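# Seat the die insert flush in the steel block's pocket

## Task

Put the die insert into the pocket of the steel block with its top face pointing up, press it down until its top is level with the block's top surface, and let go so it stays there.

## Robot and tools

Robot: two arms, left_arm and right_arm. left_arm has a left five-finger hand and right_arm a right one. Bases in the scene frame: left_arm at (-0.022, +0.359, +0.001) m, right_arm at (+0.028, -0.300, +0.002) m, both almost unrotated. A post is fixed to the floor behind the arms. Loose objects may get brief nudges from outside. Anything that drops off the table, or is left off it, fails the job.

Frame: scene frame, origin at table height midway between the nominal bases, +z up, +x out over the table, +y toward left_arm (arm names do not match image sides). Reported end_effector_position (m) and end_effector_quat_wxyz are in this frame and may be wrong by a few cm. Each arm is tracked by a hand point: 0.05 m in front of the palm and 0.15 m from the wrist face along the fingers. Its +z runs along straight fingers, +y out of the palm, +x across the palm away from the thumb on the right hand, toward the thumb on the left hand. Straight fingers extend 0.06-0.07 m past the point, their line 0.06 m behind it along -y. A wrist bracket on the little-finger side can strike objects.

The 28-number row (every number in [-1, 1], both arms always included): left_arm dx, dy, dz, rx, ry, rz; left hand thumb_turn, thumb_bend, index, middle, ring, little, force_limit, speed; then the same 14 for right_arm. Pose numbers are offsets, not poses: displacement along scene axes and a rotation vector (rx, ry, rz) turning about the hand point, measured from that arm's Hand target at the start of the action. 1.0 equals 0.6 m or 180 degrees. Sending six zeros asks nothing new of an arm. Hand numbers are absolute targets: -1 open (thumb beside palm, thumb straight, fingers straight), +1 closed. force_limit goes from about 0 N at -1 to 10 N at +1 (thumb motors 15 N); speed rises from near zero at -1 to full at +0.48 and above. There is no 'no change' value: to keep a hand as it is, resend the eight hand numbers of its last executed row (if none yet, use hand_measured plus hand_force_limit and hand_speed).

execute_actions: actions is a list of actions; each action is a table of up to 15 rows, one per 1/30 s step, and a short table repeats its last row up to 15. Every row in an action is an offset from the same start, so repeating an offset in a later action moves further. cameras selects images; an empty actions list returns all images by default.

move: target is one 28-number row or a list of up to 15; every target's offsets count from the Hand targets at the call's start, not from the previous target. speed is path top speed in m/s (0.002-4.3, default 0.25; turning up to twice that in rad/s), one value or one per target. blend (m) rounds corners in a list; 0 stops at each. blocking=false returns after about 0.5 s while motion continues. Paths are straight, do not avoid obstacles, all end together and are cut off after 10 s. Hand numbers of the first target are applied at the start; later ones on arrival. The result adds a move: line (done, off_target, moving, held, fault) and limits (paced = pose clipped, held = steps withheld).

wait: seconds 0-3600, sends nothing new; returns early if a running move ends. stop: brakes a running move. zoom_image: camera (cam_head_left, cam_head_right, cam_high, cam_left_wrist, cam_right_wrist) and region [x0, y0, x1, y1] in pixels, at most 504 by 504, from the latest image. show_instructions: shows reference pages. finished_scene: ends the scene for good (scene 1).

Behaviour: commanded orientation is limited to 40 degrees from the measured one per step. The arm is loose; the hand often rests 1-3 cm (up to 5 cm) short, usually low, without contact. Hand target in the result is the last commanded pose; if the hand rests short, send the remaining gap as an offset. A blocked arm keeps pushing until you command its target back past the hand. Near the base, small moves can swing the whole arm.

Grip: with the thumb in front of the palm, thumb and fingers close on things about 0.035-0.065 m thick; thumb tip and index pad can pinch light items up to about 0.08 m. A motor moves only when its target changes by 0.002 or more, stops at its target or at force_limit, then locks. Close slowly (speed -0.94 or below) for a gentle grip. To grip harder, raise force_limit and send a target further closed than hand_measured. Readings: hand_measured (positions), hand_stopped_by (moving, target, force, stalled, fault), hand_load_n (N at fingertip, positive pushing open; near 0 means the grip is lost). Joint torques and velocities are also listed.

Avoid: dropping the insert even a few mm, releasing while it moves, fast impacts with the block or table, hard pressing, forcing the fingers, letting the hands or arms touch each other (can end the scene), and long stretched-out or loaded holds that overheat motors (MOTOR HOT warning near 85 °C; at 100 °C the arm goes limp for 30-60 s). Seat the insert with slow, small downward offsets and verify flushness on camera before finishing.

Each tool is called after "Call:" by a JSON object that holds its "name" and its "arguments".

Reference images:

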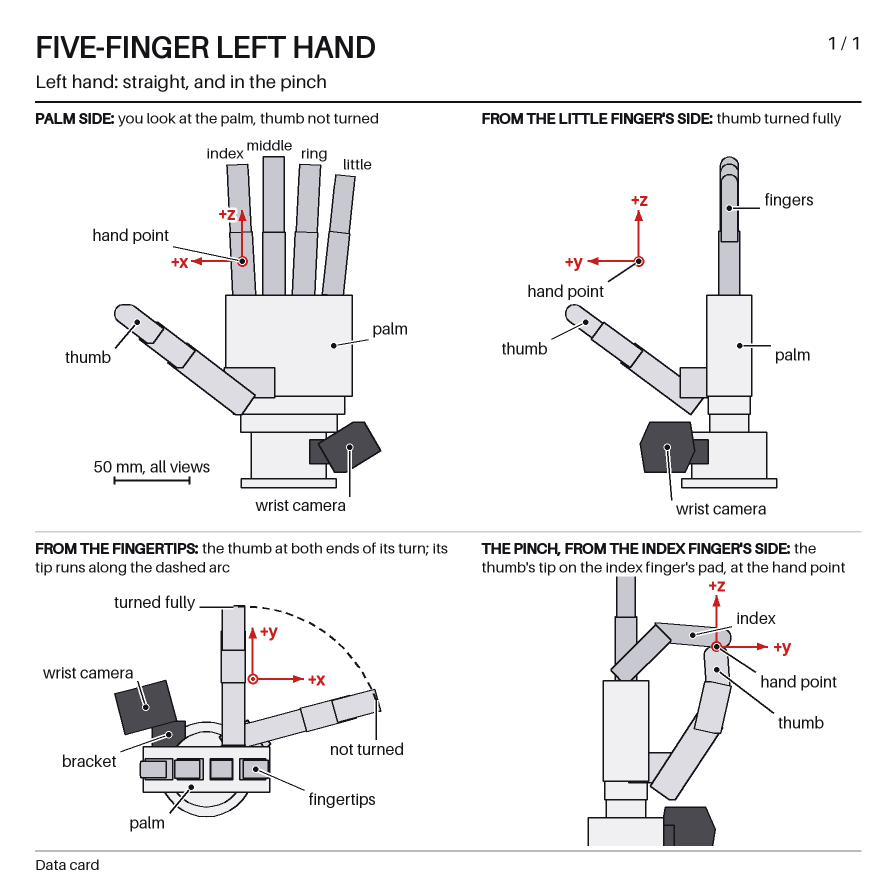

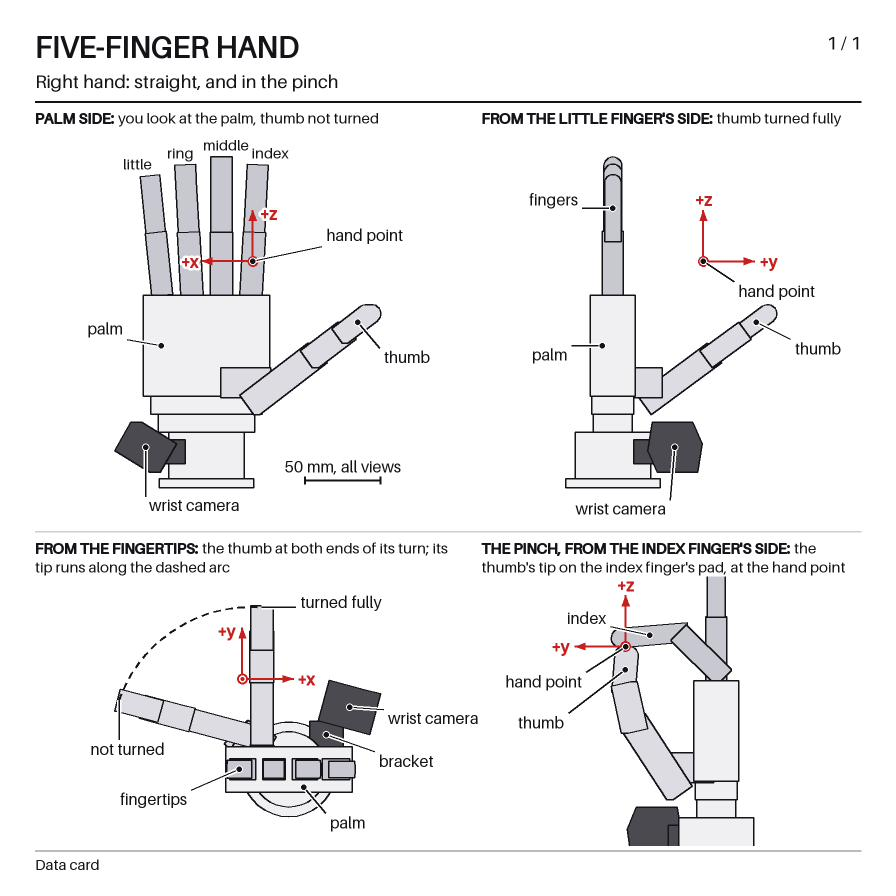

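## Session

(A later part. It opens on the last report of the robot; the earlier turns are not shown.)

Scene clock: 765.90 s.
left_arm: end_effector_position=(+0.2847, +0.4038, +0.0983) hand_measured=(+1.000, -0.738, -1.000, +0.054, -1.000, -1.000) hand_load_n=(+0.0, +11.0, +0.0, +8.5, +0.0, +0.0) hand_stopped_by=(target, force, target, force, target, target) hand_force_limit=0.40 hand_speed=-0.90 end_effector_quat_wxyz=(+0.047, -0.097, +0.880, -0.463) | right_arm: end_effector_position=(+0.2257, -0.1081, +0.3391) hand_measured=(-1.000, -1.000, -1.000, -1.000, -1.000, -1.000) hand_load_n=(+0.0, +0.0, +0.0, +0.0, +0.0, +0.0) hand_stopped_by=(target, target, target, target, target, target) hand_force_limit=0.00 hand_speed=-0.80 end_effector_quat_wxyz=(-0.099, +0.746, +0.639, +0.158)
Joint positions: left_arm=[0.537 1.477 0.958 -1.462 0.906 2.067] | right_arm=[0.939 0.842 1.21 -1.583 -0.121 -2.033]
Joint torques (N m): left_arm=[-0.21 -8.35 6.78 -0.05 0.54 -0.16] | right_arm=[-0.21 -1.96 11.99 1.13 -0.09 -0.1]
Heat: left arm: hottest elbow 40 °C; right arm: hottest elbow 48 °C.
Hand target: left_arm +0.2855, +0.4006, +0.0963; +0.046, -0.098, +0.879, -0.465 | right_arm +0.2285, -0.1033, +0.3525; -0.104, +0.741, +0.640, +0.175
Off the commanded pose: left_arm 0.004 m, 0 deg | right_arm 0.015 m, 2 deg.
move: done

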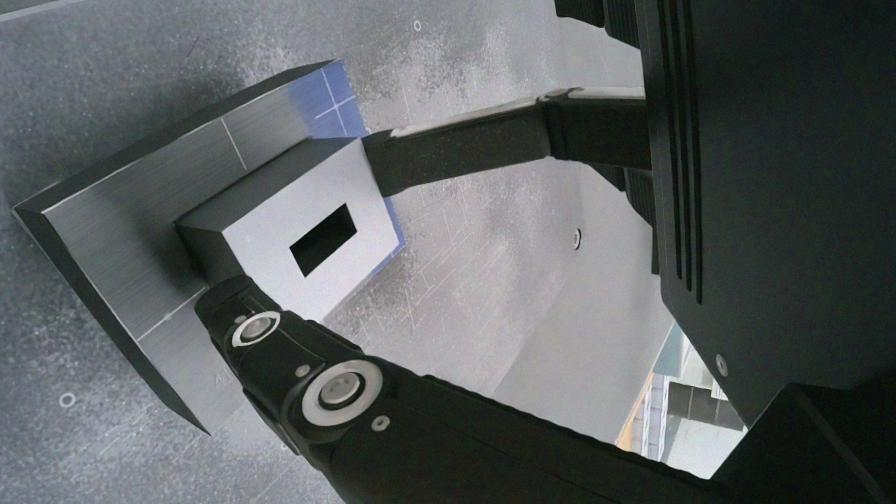

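Call:
{"name": "wait", "arguments": {"seconds": 0.1, "cameras": ["cam_head_left","cam_head_right","cam_high"]}}

Call:
{"name": "zoom_image", "arguments": {"camera": "cam_head_left", "region": [250, 245, 300, 295]}}

Call:
{"name": "zoom_image", "arguments": {"camera": "cam_head_right", "region": [180, 230, 260, 300]}}

Scene clock: 767.23 s.
left_arm: end_effector_position=(+0.2847, +0.4038, +0.0983) hand_measured=(+1.000, -0.738, -1.000, +0.054, -1.000, -1.000) hand_load_n=(+0.0, +11.5, +0.0, +8.5, +0.0, +0.0) hand_stopped_by=(target, force, target, force, target, target) hand_force_limit=0.40 hand_speed=-0.90 end_effector_quat_wxyz=(+0.047, -0.097, +0.880, -0.463) | right_arm: end_effector_position=(+0.2257, -0.1081, +0.3391) hand_measured=(-1.000, -1.000, -1.000, -1.000, -1.000, -1.000) hand_load_n=(+0.0, +0.0, +0.0, +0.0, +0.0, +0.0) hand_stopped_by=(target, target, target, target, target, target) hand_force_limit=0.00 hand_speed=-0.80 end_effector_quat_wxyz=(-0.099, +0.746, +0.639, +0.158)
Joint positions: left_arm=[0.537 1.477 0.958 -1.462 0.906 2.067] | right_arm=[0.939 0.842 1.21 -1.583 -0.121 -2.033]
Joint torques (N m): left_arm=[-0.09 -8.41 6.78 -0.03 0.54 -0.17] | right_arm=[-0.21 -1.9 11.97 1.13 -0.09 -0.1]
Heat: left arm: hottest elbow 40 °C; right arm: hottest elbow 48 °C.
Hand target: left_arm +0.2855, +0.4006, +0.0963; +0.046, -0.098, +0.879, -0.465 | right_arm +0.2285, -0.1033, +0.3525; -0.104, +0.741, +0.640, +0.175
Off the commanded pose: left_arm 0.004 m, 0 deg | right_arm 0.015 m, 2 deg.
wait: 0.10 s; at rest from the start

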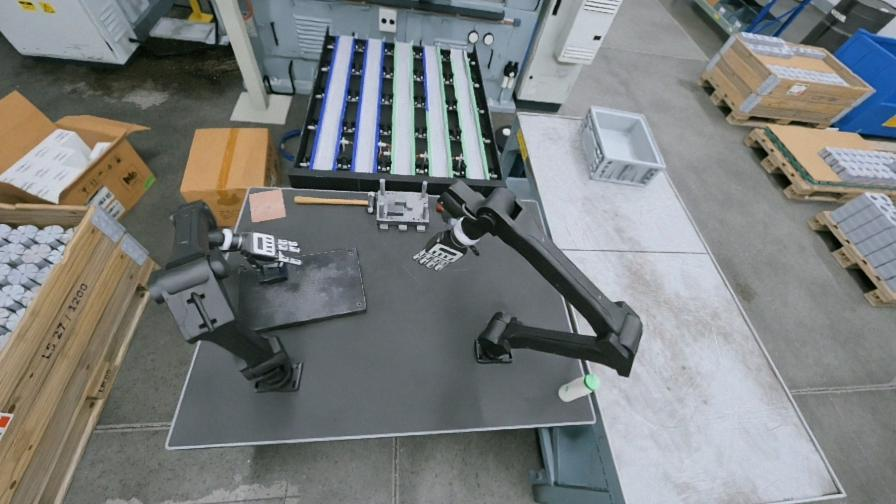

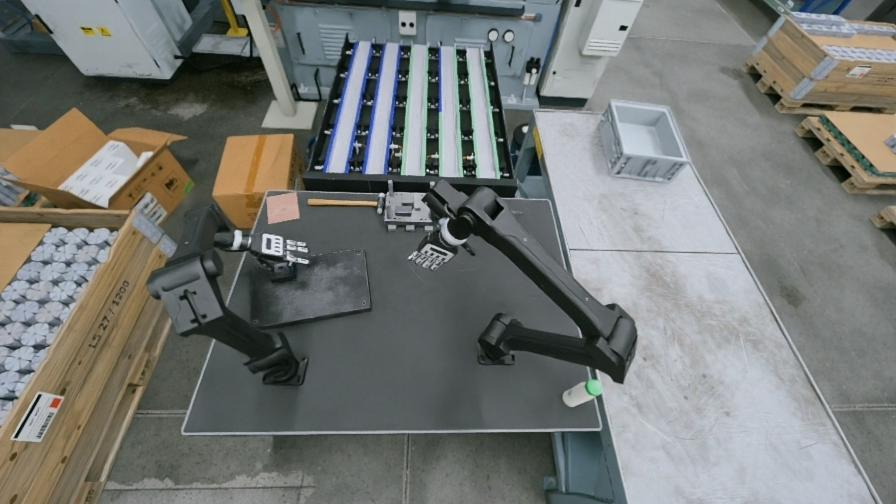

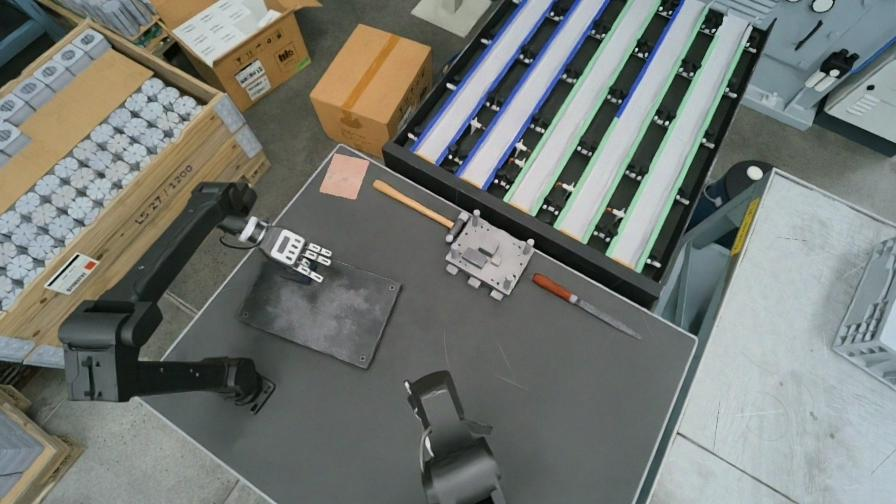

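Scaled by 10.080 from the camera's image (finer frame: 1280x720).

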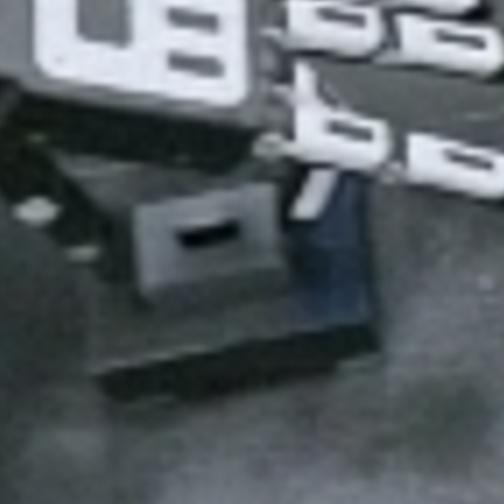

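Scaled by 6.300 from the camera's image (finer frame: 1280x720).

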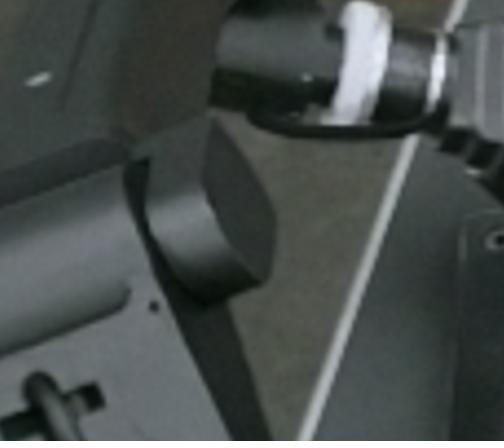

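Call:
{"name": "wait", "arguments": {"seconds": 0.1, "cameras": ["cam_left_wrist"]}}

Call:
{"name": "zoom_image", "arguments": {"camera": "cam_left_wrist", "region": [0, 180, 80, 240]}}

Call:
{"name": "zoom_image", "arguments": {"camera": "cam_left_wrist", "region": [160, 380, 240, 440]}}

Call:
{"name": "zoom_image", "arguments": {"camera": "cam_left_wrist", "region": [280, 40, 370, 100]}}

Scene clock: 768.43 s.
left_arm: end_effector_position=(+0.2847, +0.4038, +0.0983) hand_measured=(+1.000, -0.738, -1.000, +0.054, -1.000, -1.000) hand_load_n=(+0.0, +11.5, +0.0, +8.5, +0.0, +0.0) hand_stopped_by=(target, force, target, force, target, target) hand_force_limit=0.40 hand_speed=-0.90 end_effector_quat_wxyz=(+0.047, -0.097, +0.880, -0.463) | right_arm: end_effector_position=(+0.2257, -0.1081, +0.3391) hand_measured=(-1.000, -1.000, -1.000, -1.000, -1.000, -1.000) hand_load_n=(+0.0, +0.0, +0.0, +0.0, +0.0, +0.0) hand_stopped_by=(target, target, target, target, target, target) hand_force_limit=0.00 hand_speed=-0.80 end_effector_quat_wxyz=(-0.099, +0.746, +0.639, +0.158)
Joint positions: left_arm=[0.537 1.477 0.958 -1.462 0.906 2.067] | right_arm=[0.939 0.842 1.21 -1.583 -0.121 -2.033]
Joint torques (N m): left_arm=[-0.21 -8.35 6.82 -0.02 0.54 -0.17] | right_arm=[-0.21 -1.9 11.97 1.14 -0.09 -0.1]
Heat: left arm: hottest elbow 40 °C; right arm: hottest elbow 48 °C.
Hand target: left_arm +0.2855, +0.4006, +0.0963; +0.046, -0.098, +0.879, -0.465 | right_arm +0.2285, -0.1033, +0.3525; -0.104, +0.741, +0.640, +0.175
Off the commanded pose: left_arm 0.004 m, 0 deg | right_arm 0.015 m, 2 deg.
wait: 0.10 s; at rest from the start

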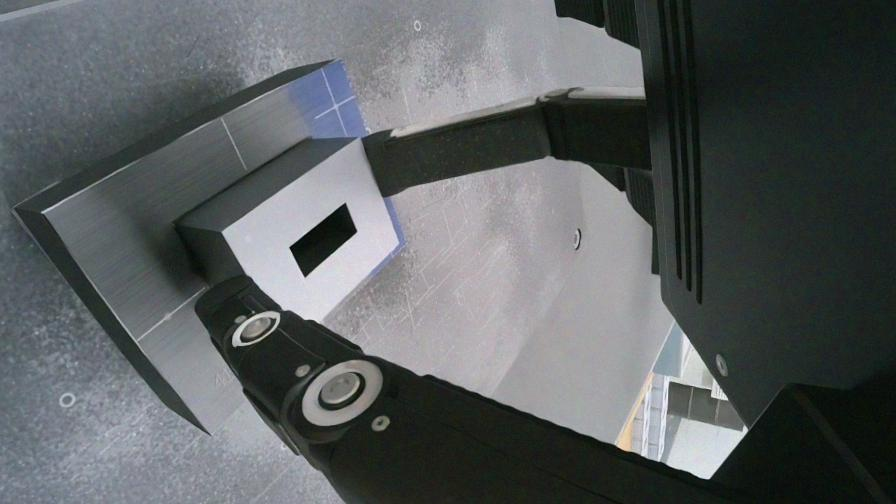

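Scaled by 6.300 from the camera's image (finer frame: 1280x720).

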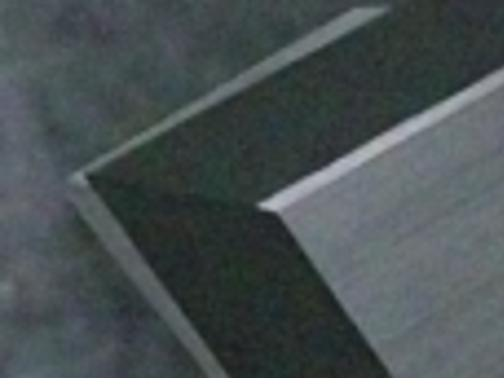

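Scaled by 6.300 from the camera's image (finer frame: 1280x720).

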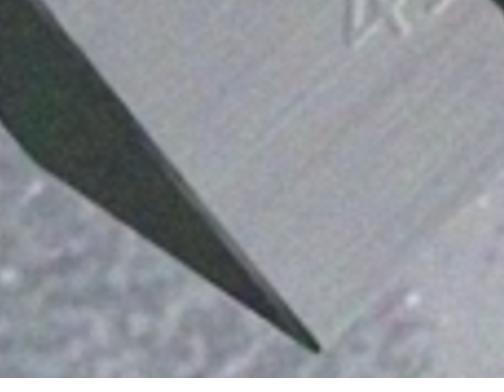

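Scaled by 5.600 from the camera's image (finer frame: 1280x720).

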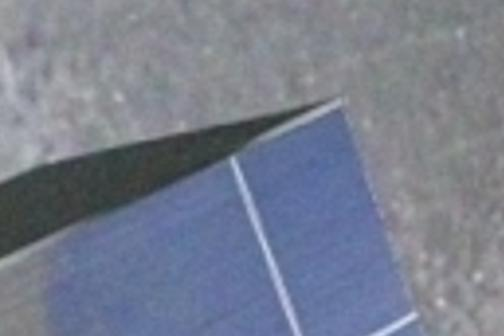

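Call:
{"name": "zoom_image", "arguments": {"camera": "cam_left_wrist", "region": [285, 120, 325, 150]}}

Call:
{"name": "zoom_image", "arguments": {"camera": "cam_left_wrist", "region": [165, 205, 205, 235]}}

Call:
{"name": "zoom_image", "arguments": {"camera": "cam_left_wrist", "region": [225, 160, 265, 190]}}

Scaled by 12.600 from the camera's image (finer frame: 1280x720).

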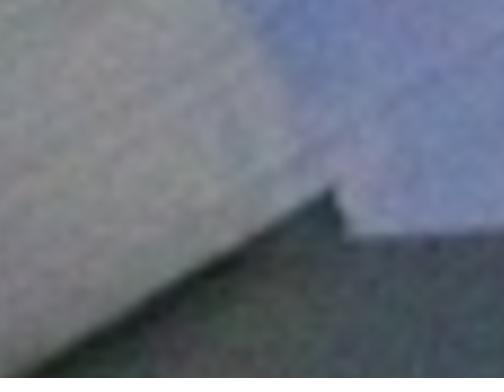

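Scaled by 12.600 from the camera's image (finer frame: 1280x720).

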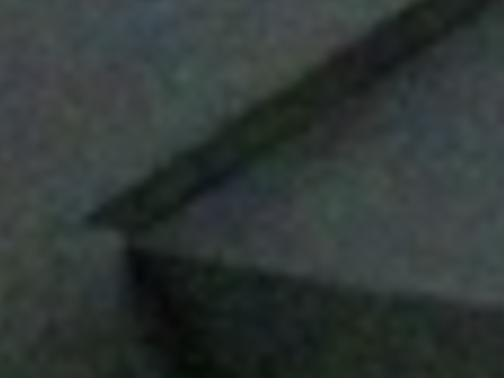

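Scaled by 12.600 from the camera's image (finer frame: 1280x720).

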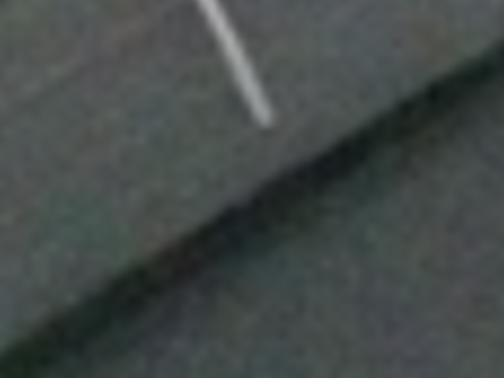

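Call:
{"name": "move", "arguments": {"target": [0,0.008,-0.003,0,0,0,1,-0.5,-1,0.18,-1,-1,0.4,-0.9,0,0,0,0,0,0,-1,-1,-1,-1,-1,-1,0,-0.8], "speed": 0.02}}

Call:
{"name": "move", "arguments": {"target": [0,0.004,0,0,0,0,1,-0.5,-1,0.18,-1,-1,0.4,-0.9,0,0,0,0,0,0,-1,-1,-1,-1,-1,-1,0,-0.8], "speed": 0.02, "cameras": ["cam_left_wrist"]}}

Call:
{"name": "zoom_image", "arguments": {"camera": "cam_left_wrist", "region": [150, 110, 350, 310]}}

Scene clock: 775.13 s.
left_arm: end_effector_position=(+0.2847, +0.4038, +0.0983) hand_measured=(+1.000, -0.738, -1.000, +0.054, -1.000, -1.000) hand_load_n=(+0.0, +11.5, +0.0, +8.5, +0.0, +0.0) hand_stopped_by=(target, force, target, force, target, target) hand_force_limit=0.40 hand_speed=-0.90 end_effector_quat_wxyz=(+0.047, -0.097, +0.880, -0.463) | right_arm: end_effector_position=(+0.2257, -0.1081, +0.3391) hand_measured=(-1.000, -1.000, -1.000, -1.000, -1.000, -1.000) hand_load_n=(+0.0, +0.0, +0.5, +0.0, +0.0, +0.0) hand_stopped_by=(target, target, target, target, target, target) hand_force_limit=0.00 hand_speed=-0.80 end_effector_quat_wxyz=(-0.099, +0.746, +0.639, +0.158)
Joint positions: left_arm=[0.537 1.477 0.958 -1.462 0.906 2.067] | right_arm=[0.939 0.842 1.21 -1.583 -0.121 -2.033]
Joint torques (N m): left_arm=[0.85 -7.53 7.24 -0.39 0.37 0] | right_arm=[-0.21 -1.9 11.99 1.13 -0.09 -0.1]
Heat: left arm: hottest elbow 40 °C; right arm: hottest elbow 48 °C.
Hand target: left_arm +0.2855, +0.4054, +0.0945; +0.046, -0.098, +0.879, -0.465 | right_arm +0.2285, -0.1033, +0.3525; -0.104, +0.741, +0.640, +0.175
Off the commanded pose: left_arm 0.004 m, 0 deg | right_arm 0.015 m, 2 deg.
move: done

Scene clock: 775.93 s.
left_arm: end_effector_position=(+0.2845, +0.4047, +0.0983) hand_measured=(+1.000, -0.738, -1.000, +0.054, -1.000, -1.000) hand_load_n=(+0.0, +11.5, +0.0, +8.5, +0.0, +0.0) hand_stopped_by=(target, force, target, force, target, target) hand_force_limit=0.40 hand_speed=-0.90 end_effector_quat_wxyz=(+0.048, -0.098, +0.879, -0.463) | right_arm: end_effector_position=(+0.2257, -0.1081, +0.3391) hand_measured=(-1.000, -1.000, -1.000, -1.000, -1.000, -1.000) hand_load_n=(+0.0, +0.0, +0.0, +0.0, +0.0, +0.0) hand_stopped_by=(target, target, target, target, target, target) hand_force_limit=0.00 hand_speed=-0.80 end_effector_quat_wxyz=(-0.099, +0.746, +0.639, +0.158)
Joint positions: left_arm=[0.54 1.477 0.958 -1.462 0.906 2.067] | right_arm=[0.939 0.842 1.21 -1.583 -0.121 -2.033]
Joint torques (N m): left_arm=[1.14 -7.18 7.57 -0.66 0.31 0.09] | right_arm=[-0.21 -1.9 11.97 1.11 -0.09 -0.1]
Heat: left arm: hottest elbow 40 °C; right arm: hottest elbow 48 °C.
Hand target: left_arm +0.2855, +0.4079, +0.0945; +0.046, -0.098, +0.879, -0.465 | right_arm +0.2285, -0.1033, +0.3525; -0.104, +0.741, +0.640, +0.175
Off the commanded pose: left_arm 0.005 m, 0 deg | right_arm 0.015 m, 2 deg.
move: done

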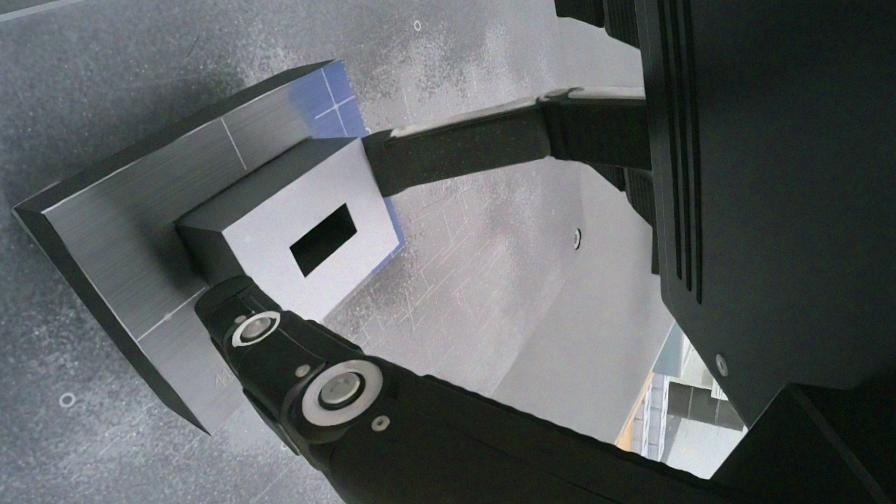

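Scaled by 2.520 from the camera's image (finer frame: 1280x720).

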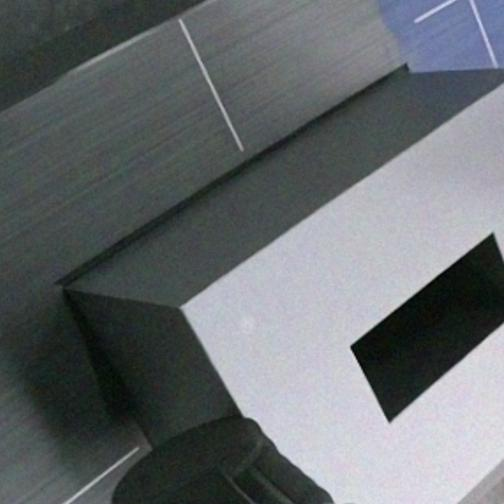

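Call:
{"name": "move", "arguments": {"target": [0,-0.0155,0,0,0,0,1,-0.5,-1,0.18,-1,-1,0.4,-0.9,0,0,0,0,0,0,-1,-1,-1,-1,-1,-1,0,-0.8], "speed": 0.02, "cameras": ["cam_left_wrist"]}}

Call:
{"name": "zoom_image", "arguments": {"camera": "cam_left_wrist", "region": [280, 110, 340, 150]}}

Call:
{"name": "zoom_image", "arguments": {"camera": "cam_left_wrist", "region": [150, 200, 230, 280]}}

Scene clock: 779.13 s.
left_arm: end_effector_position=(+0.2850, +0.4019, +0.0981) hand_measured=(+1.000, -0.738, -1.000, +0.054, -1.000, -1.000) hand_load_n=(+0.0, +11.5, +0.0, +8.5, +0.0, -0.5) hand_stopped_by=(target, force, target, force, target, target) hand_force_limit=0.40 hand_speed=-0.90 end_effector_quat_wxyz=(+0.046, -0.099, +0.879, -0.465) | right_arm: end_effector_position=(+0.2257, -0.1081, +0.3391) hand_measured=(-1.000, -1.000, -1.000, -1.000, -1.000, -1.000) hand_load_n=(+0.0, +0.0, +0.0, +0.0, +0.0, +0.0) hand_stopped_by=(target, target, target, target, target, target) hand_force_limit=0.00 hand_speed=-0.80 end_effector_quat_wxyz=(-0.099, +0.746, +0.639, +0.158)
Joint positions: left_arm=[0.534 1.477 0.957 -1.457 0.911 2.056] | right_arm=[0.939 0.842 1.21 -1.583 -0.121 -2.033]
Joint torques (N m): left_arm=[-0.26 -8.47 6.45 0.08 0.47 -0.15] | right_arm=[-0.21 -1.9 11.99 1.13 -0.09 -0.11]
Heat: left arm: hottest elbow 40 °C; right arm: hottest elbow 48 °C.
Hand target: left_arm +0.2855, +0.3986, +0.0945; +0.046, -0.098, +0.879, -0.465 | right_arm +0.2285, -0.1033, +0.3525; -0.104, +0.741, +0.640, +0.175
Off the commanded pose: left_arm 0.005 m, 0 deg | right_arm 0.015 m, 2 deg.
move: done

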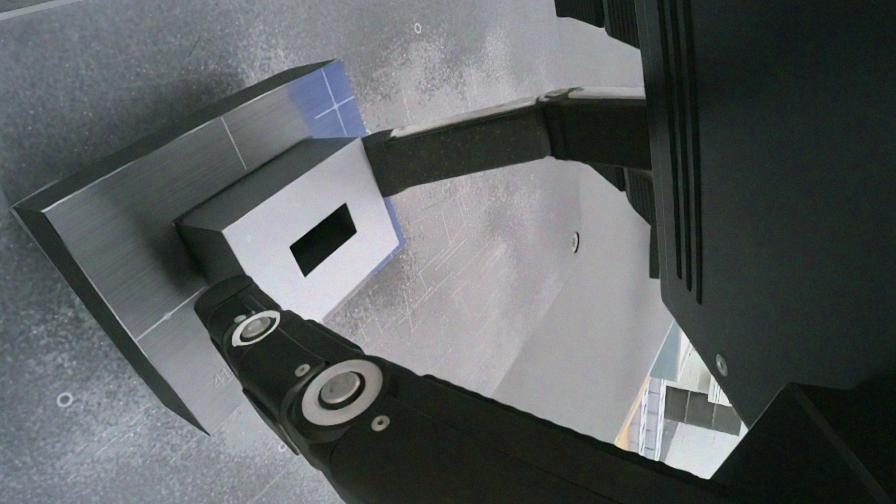

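Scaled by 8.400 from the camera's image (finer frame: 1280x720).

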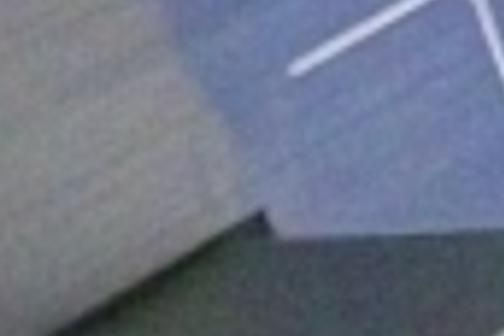

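Scaled by 6.300 from the camera's image (finer frame: 1280x720).

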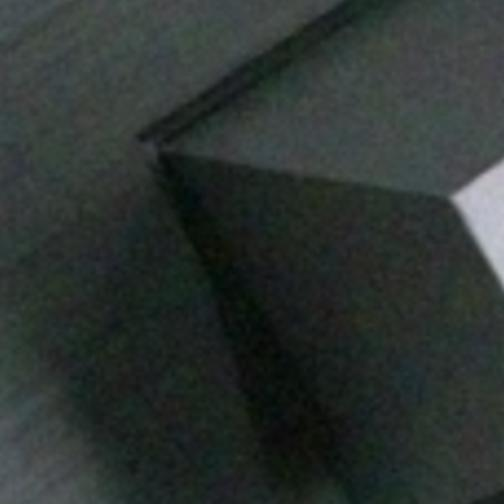

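Call:
{"name": "move", "arguments": {"target": [0.012,0,0,0,0,0,1,-0.5,-1,0.18,-1,-1,0.4,-0.9,0,0,0,0,0,0,-1,-1,-1,-1,-1,-1,0,-0.8], "speed": 0.02, "cameras": ["cam_left_wrist"]}}

Call:
{"name": "zoom_image", "arguments": {"camera": "cam_left_wrist", "region": [280, 110, 340, 150]}}

Call:
{"name": "zoom_image", "arguments": {"camera": "cam_left_wrist", "region": [150, 200, 230, 280]}}

Scene clock: 781.37 s.
left_arm: end_effector_position=(+0.2861, +0.4005, +0.0979) hand_measured=(+1.000, -0.740, -1.000, +0.054, -1.000, -1.000) hand_load_n=(+0.5, +12.0, +0.0, +7.0, +0.0, +0.0) hand_stopped_by=(target, force, target, force, target, target) hand_force_limit=0.40 hand_speed=-0.90 end_effector_quat_wxyz=(+0.045, -0.103, +0.878, -0.465) | right_arm: end_effector_position=(+0.2257, -0.1081, +0.3391) hand_measured=(-1.000, -1.000, -1.000, -1.000, -1.000, -1.000) hand_load_n=(+0.0, +0.0, +0.0, +0.0, +0.0, +0.0) hand_stopped_by=(target, target, target, target, target, target) hand_force_limit=0.00 hand_speed=-0.80 end_effector_quat_wxyz=(-0.099, +0.746, +0.639, +0.158)
Joint positions: left_arm=[0.529 1.477 0.957 -1.449 0.912 2.041] | right_arm=[0.939 0.842 1.21 -1.583 -0.121 -2.033]
Joint torques (N m): left_arm=[-0.73 -7.41 7.72 0.05 0.54 -0.15] | right_arm=[-0.21 -1.96 11.97 1.13 -0.1 -0.1]
Heat: left arm: hottest elbow 40 °C; right arm: hottest elbow 48 °C.
Hand target: left_arm +0.2927, +0.3986, +0.0945; +0.046, -0.098, +0.879, -0.465 | right_arm +0.2285, -0.1033, +0.3525; -0.104, +0.741, +0.640, +0.175
Off the commanded pose: left_arm 0.008 m, 1 deg | right_arm 0.015 m, 2 deg.
move: done

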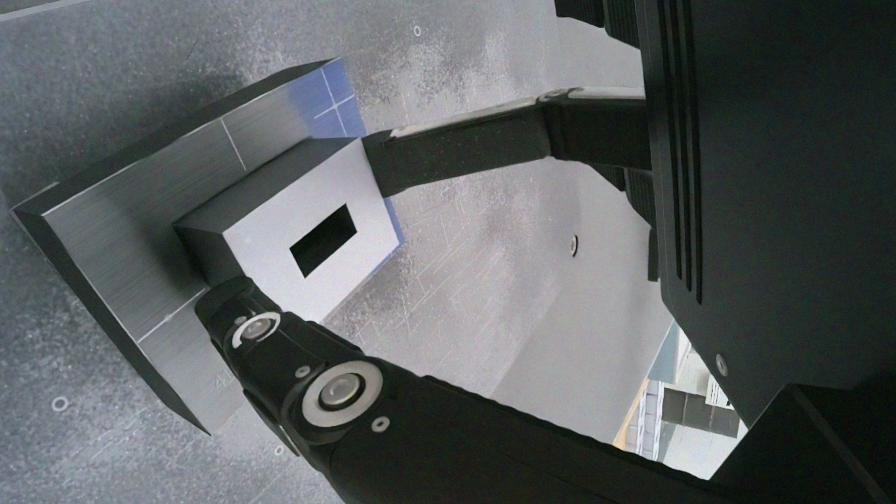

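Scaled by 8.400 from the camera's image (finer frame: 1280x720).

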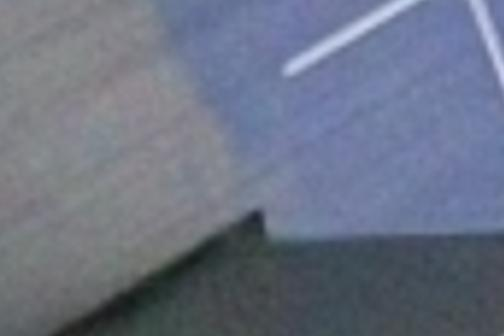

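Scaled by 6.300 from the camera's image (finer frame: 1280x720).

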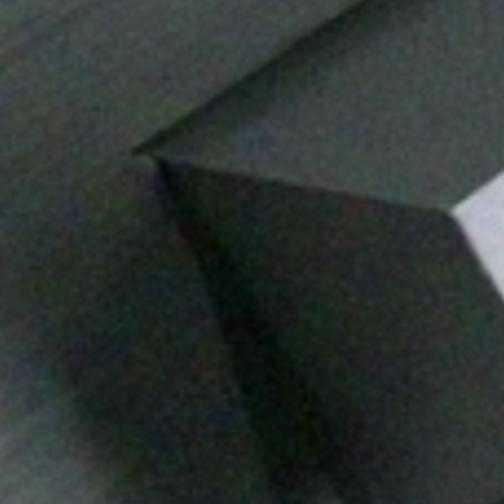

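Call:
{"name": "move", "arguments": {"target": [[0,0,0.0075,0,0,0,1,-0.5,-1,0.18,-1,-1,0.4,-0.9,0,0,0,0,0,0,-1,-1,-1,-1,-1,-1,0,-0.8],[0,0,0.0075,0,0,0,1,-0.82,-1,-0.1,-1,-1,0.4,-0.85,0,0,0,0,0,0,-1,-1,-1,-1,-1,-1,0,-0.8]], "speed": 0.02, "cameras": ["cam_left_wrist"]}}

Call:
{"name": "zoom_image", "arguments": {"camera": "cam_left_wrist", "region": [150, 110, 350, 310]}}

Scene clock: 785.33 s.
left_arm: end_effector_position=(+0.2879, +0.3995, +0.0970) hand_measured=(+1.000, -0.820, -1.000, -0.100, -1.000, -1.000) hand_load_n=(+0.0, +0.0, +0.0, +0.0, +0.0, +0.0) hand_stopped_by=(target, target, target, target, target, target) hand_force_limit=0.40 hand_speed=-0.85 end_effector_quat_wxyz=(+0.047, -0.098, +0.879, -0.464) | right_arm: end_effector_position=(+0.2257, -0.1081, +0.3391) hand_measured=(-1.000, -1.000, -1.000, -1.000, -1.000, -1.000) hand_load_n=(+0.0, +0.0, +0.0, +0.0, +0.0, +0.0) hand_stopped_by=(target, target, target, target, target, target) hand_force_limit=0.00 hand_speed=-0.80 end_effector_quat_wxyz=(-0.099, +0.746, +0.639, +0.158)
Joint positions: left_arm=[0.523 1.478 0.957 -1.442 0.912 2.042] | right_arm=[0.939 0.842 1.21 -1.583 -0.121 -2.033]
Joint torques (N m): left_arm=[-0.21 -8.06 8.25 -0.49 0.54 -0.14] | right_arm=[-0.21 -1.9 11.99 1.14 -0.09 -0.11]
Heat: left arm: hottest elbow 40 °C; right arm: hottest elbow 48 °C.
Hand target: left_arm +0.2927, +0.3986, +0.0990; +0.046, -0.098, +0.879, -0.465 | right_arm +0.2285, -0.1033, +0.3525; -0.104, +0.741, +0.640, +0.175
Off the commanded pose: left_arm 0.005 m, 0 deg | right_arm 0.015 m, 2 deg.
move: done

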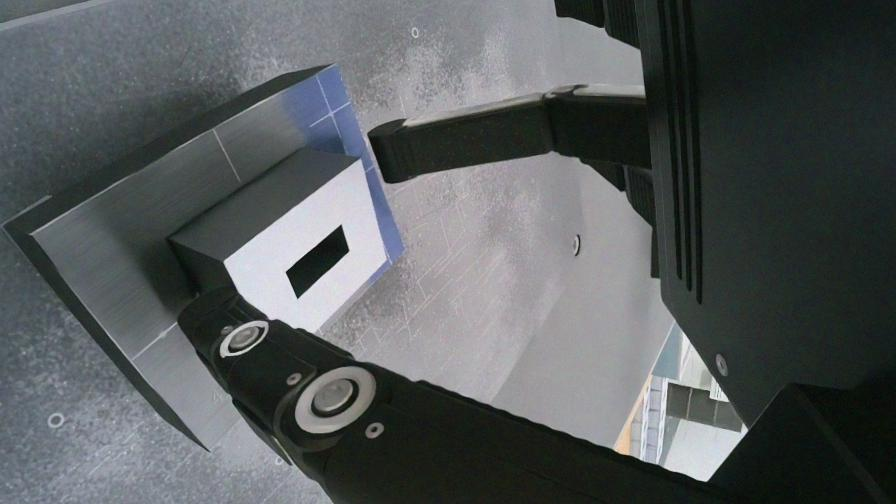

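Scaled by 2.520 from the camera's image (finer frame: 1280x720).

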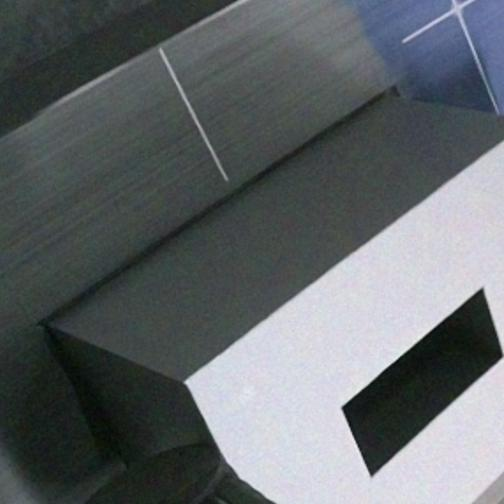

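Call:
{"name": "zoom_image", "arguments": {"camera": "cam_left_wrist", "region": [285, 130, 385, 190]}}

Call:
{"name": "zoom_image", "arguments": {"camera": "cam_left_wrist", "region": [150, 215, 240, 305]}}

Call:
{"name": "zoom_image", "arguments": {"camera": "cam_left_wrist", "region": [310, 220, 410, 340]}}

Scaled by 5.040 from the camera's image (finer frame: 1280x720).

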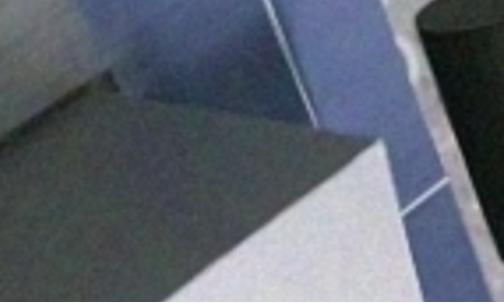

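Scaled by 5.600 from the camera's image (finer frame: 1280x720).

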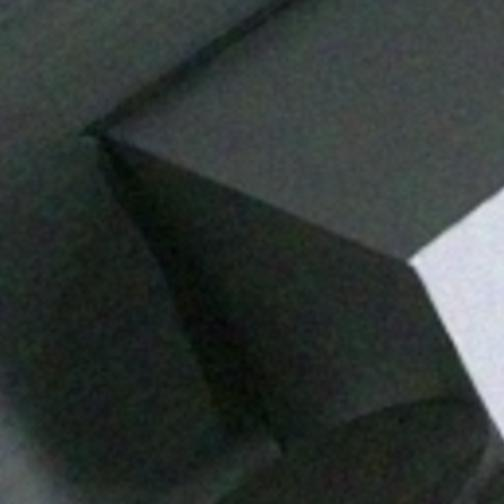

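Scaled by 4.200 from the camera's image (finer frame: 1280x720).

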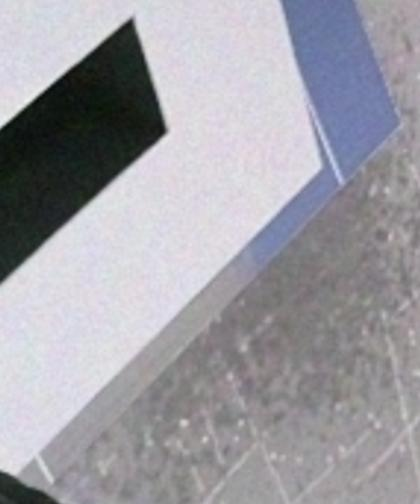

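Call:
{"name": "move", "arguments": {"target": [[0,0,0,0,0,0,1,-1,-1,-0.4,-1,-1,0.4,-0.6,0,0,0,0,0,0,-1,-1,-1,-1,-1,-1,0,-0.8],[0.008,0,0.02,0,0,0,1,-1,-1,-0.4,-1,-1,0.4,-0.6,0,0,0,0,0,0,-1,-1,-1,-1,-1,-1,0,-0.8],[0.012,0,0.06,0,0,0,1,-1,-1,-0.4,-1,-1,0.4,-0.6,0,0,0,0,0,0,-1,-1,-1,-1,-1,-1,0,-0.8]], "speed": 0.06, "cameras": ["cam_left_wrist"]}}

Call:
{"name": "zoom_image", "arguments": {"camera": "cam_left_wrist", "region": [160, 80, 460, 350]}}

Scene clock: 790.73 s.
left_arm: end_effector_position=(+0.2917, +0.3979, +0.1219) hand_measured=(+1.000, -1.000, -1.000, -0.400, -1.000, -1.000) hand_load_n=(+0.0, +0.0, -0.5, +0.0, +0.0, +0.0) hand_stopped_by=(target, target, target, target, target, target) hand_force_limit=0.40 hand_speed=-0.60 end_effector_quat_wxyz=(+0.042, -0.096, +0.878, -0.466) | right_arm: end_effector_position=(+0.2257, -0.1081, +0.3391) hand_measured=(-1.000, -1.000, -1.000, -1.000, -1.000, -1.000) hand_load_n=(+0.0, -0.5, +0.0, +0.0, +0.0, +0.0) hand_stopped_by=(target, target, target, target, target, target) hand_force_limit=0.00 hand_speed=-0.80 end_effector_quat_wxyz=(-0.099, +0.746, +0.639, +0.158)
Joint positions: left_arm=[0.513 1.459 1.007 -1.518 0.915 2.041] | right_arm=[0.939 0.842 1.21 -1.583 -0.121 -2.033]
Joint torques (N m): left_arm=[-0.09 -9.11 10.24 -1.21 0.56 -0.21] | right_arm=[-0.21 -1.9 11.97 1.14 -0.09 -0.1]
Heat: left arm: hottest elbow 40 °C; right arm: hottest elbow 48 °C.
Hand target: left_arm +0.3000, +0.3985, +0.1351; +0.046, -0.098, +0.879, -0.465 | right_arm +0.2285, -0.1033, +0.3525; -0.104, +0.741, +0.640, +0.175
Off the commanded pose: left_arm 0.016 m, 1 deg | right_arm 0.015 m, 2 deg.
move: off_target (left_arm)

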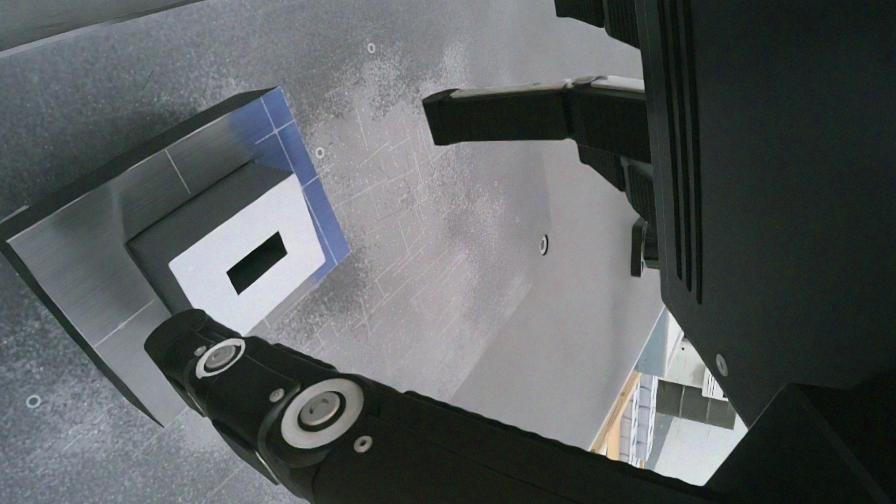

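Scaled by 1.680 from the camera's image (finer frame: 1280x720).

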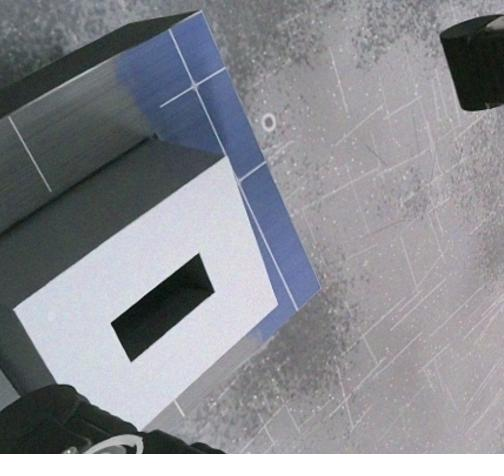

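Call:
{"name": "move", "arguments": {"target": [0,0,0,0,0,0,-1,-1,0,-1,-1,-1,0.4,-0.3,0,0,0,0,0,0,-1,-1,-1,-1,-1,-1,0,-0.8], "speed": 0.06, "cameras": ["cam_left_wrist"]}}

Call:
{"name": "zoom_image", "arguments": {"camera": "cam_left_wrist", "region": [60, 80, 360, 350]}}

Scene clock: 793.30 s.
left_arm: end_effector_position=(+0.2917, +0.3979, +0.1219) hand_measured=(-1.000, -1.000, +0.000, -1.000, -1.000, -1.000) hand_load_n=(-0.5, +0.0, +0.0, +0.0, +0.0, +0.0) hand_stopped_by=(target, target, target, target, target, target) hand_force_limit=0.40 hand_speed=-0.30 end_effector_quat_wxyz=(+0.042, -0.097, +0.878, -0.466) | right_arm: end_effector_position=(+0.2257, -0.1081, +0.3391) hand_measured=(-1.000, -1.000, -1.000, -1.000, -1.000, -1.000) hand_load_n=(+0.0, +0.0, +0.0, +0.0, +0.0, +0.0) hand_stopped_by=(target, target, target, target, target, target) hand_force_limit=0.00 hand_speed=-0.80 end_effector_quat_wxyz=(-0.099, +0.746, +0.639, +0.158)
Joint positions: left_arm=[0.513 1.459 1.007 -1.518 0.915 2.039] | right_arm=[0.939 0.842 1.21 -1.583 -0.121 -2.033]
Joint torques (N m): left_arm=[-0.21 -9.17 10.24 -1.24 0.55 -0.21] | right_arm=[-0.21 -1.9 11.97 1.13 -0.09 -0.1]
Heat: left arm: hottest elbow 40 °C; right arm: hottest elbow 48 °C.
Hand target: left_arm +0.3000, +0.3985, +0.1351; +0.046, -0.098, +0.879, -0.465 | right_arm +0.2285, -0.1033, +0.3525; -0.104, +0.741, +0.640, +0.175
Off the commanded pose: left_arm 0.016 m, 1 deg | right_arm 0.015 m, 2 deg.
move: done

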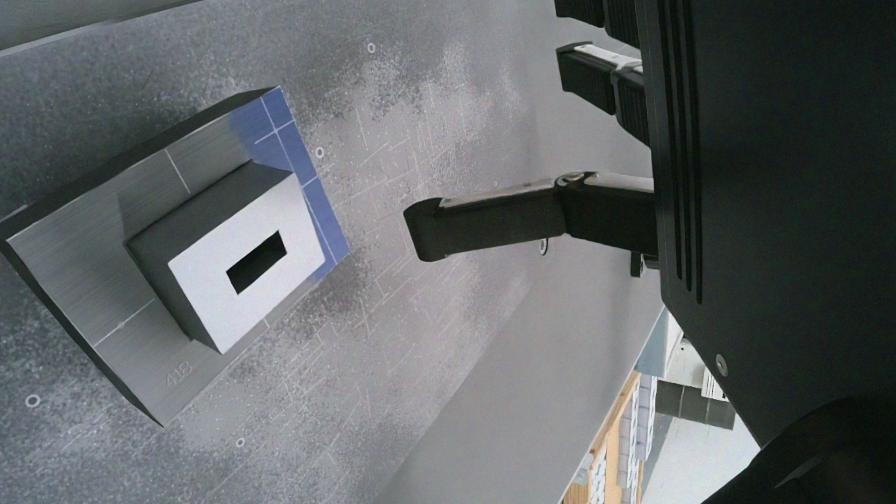

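Scaled by 1.680 from the camera's image (finer frame: 1280x720).

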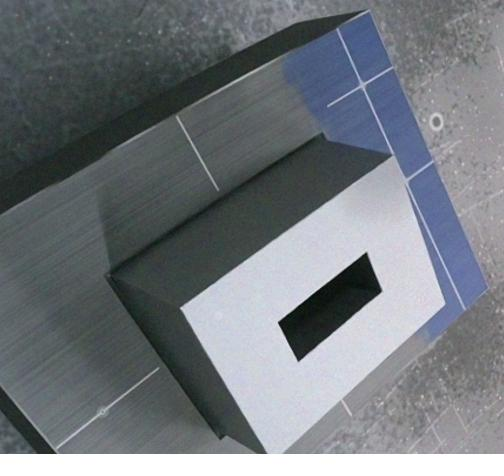

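Call:
{"name": "zoom_image", "arguments": {"camera": "cam_left_wrist", "region": [110, 150, 350, 370]}}

Call:
{"name": "zoom_image", "arguments": {"camera": "cam_left_wrist", "region": [115, 225, 215, 365]}}

Scaled by 2.100 from the camera's image (finer frame: 1280x720).

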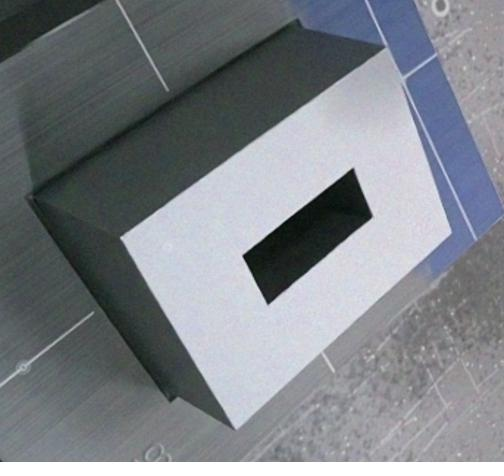

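Scaled by 3.600 from the camera's image (finer frame: 1280x720).

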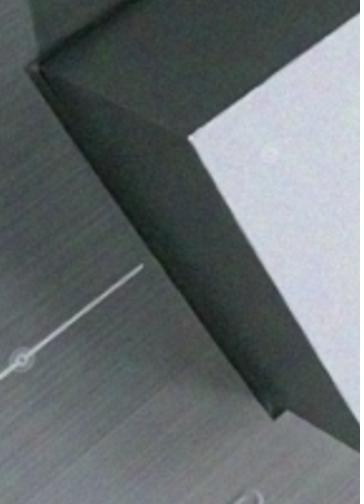

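Call:
{"name": "move", "arguments": {"target": [0.0367,0.0567,0,0.02,0.004,0,-1,-1,0.2,-1,-1,-1,0.4,-0.3,0,0,0,0,0,0,-1,-1,-1,-1,-1,-1,0,-0.8], "speed": 0.08, "cameras": ["cam_left_wrist"]}}

Call:
{"name": "zoom_image", "arguments": {"camera": "cam_left_wrist", "region": [200, 80, 500, 350]}}

Scene clock: 798.03 s.
left_arm: end_effector_position=(+0.3147, +0.4263, +0.1275) hand_measured=(-1.000, -1.000, +0.200, -1.000, -1.000, -1.000) hand_load_n=(+0.0, +0.0, +0.0, +0.0, +0.0, +0.0) hand_stopped_by=(target, target, target, target, target, target) hand_force_limit=0.40 hand_speed=-0.30 end_effector_quat_wxyz=(+0.044, -0.090, +0.894, -0.438) | right_arm: end_effector_position=(+0.2257, -0.1081, +0.3391) hand_measured=(-1.000, -1.000, -1.000, -1.000, -1.000, -1.000) hand_load_n=(+0.0, +0.0, +0.0, +0.0, +0.0, +0.0) hand_stopped_by=(target, target, target, target, target, target) hand_force_limit=0.00 hand_speed=-0.80 end_effector_quat_wxyz=(-0.099, +0.746, +0.639, +0.158)
Joint positions: left_arm=[0.525 1.509 1.105 -1.531 0.855 2.039] | right_arm=[0.939 0.842 1.21 -1.583 -0.121 -2.033]
Joint torques (N m): left_arm=[1.03 -8.76 10.69 -1.17 0.32 -0.2] | right_arm=[-0.21 -1.96 11.97 1.14 -0.09 -0.1]
Heat: left arm: hottest elbow 40 °C; right arm: hottest elbow 48 °C.
Hand target: left_arm +0.3219, +0.4326, +0.1350; +0.044, -0.099, +0.893, -0.437 | right_arm +0.2285, -0.1033, +0.3525; -0.104, +0.741, +0.640, +0.175
Off the commanded pose: left_arm 0.012 m, 1 deg | right_arm 0.015 m, 2 deg.
move: off_target (left_arm)

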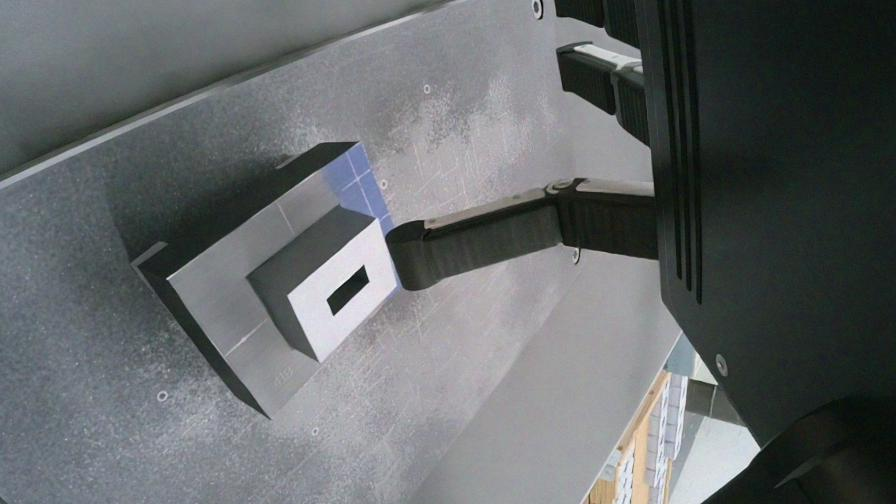

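Scaled by 1.680 from the camera's image (finer frame: 1280x720).

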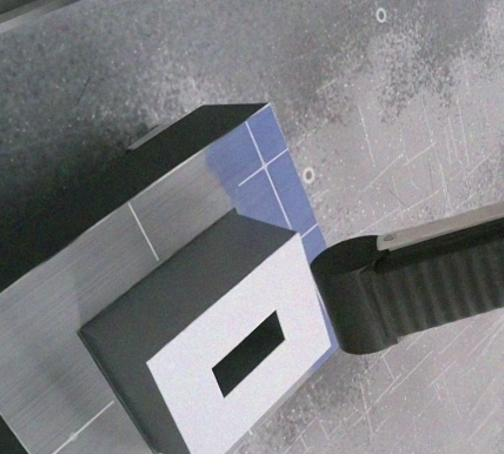

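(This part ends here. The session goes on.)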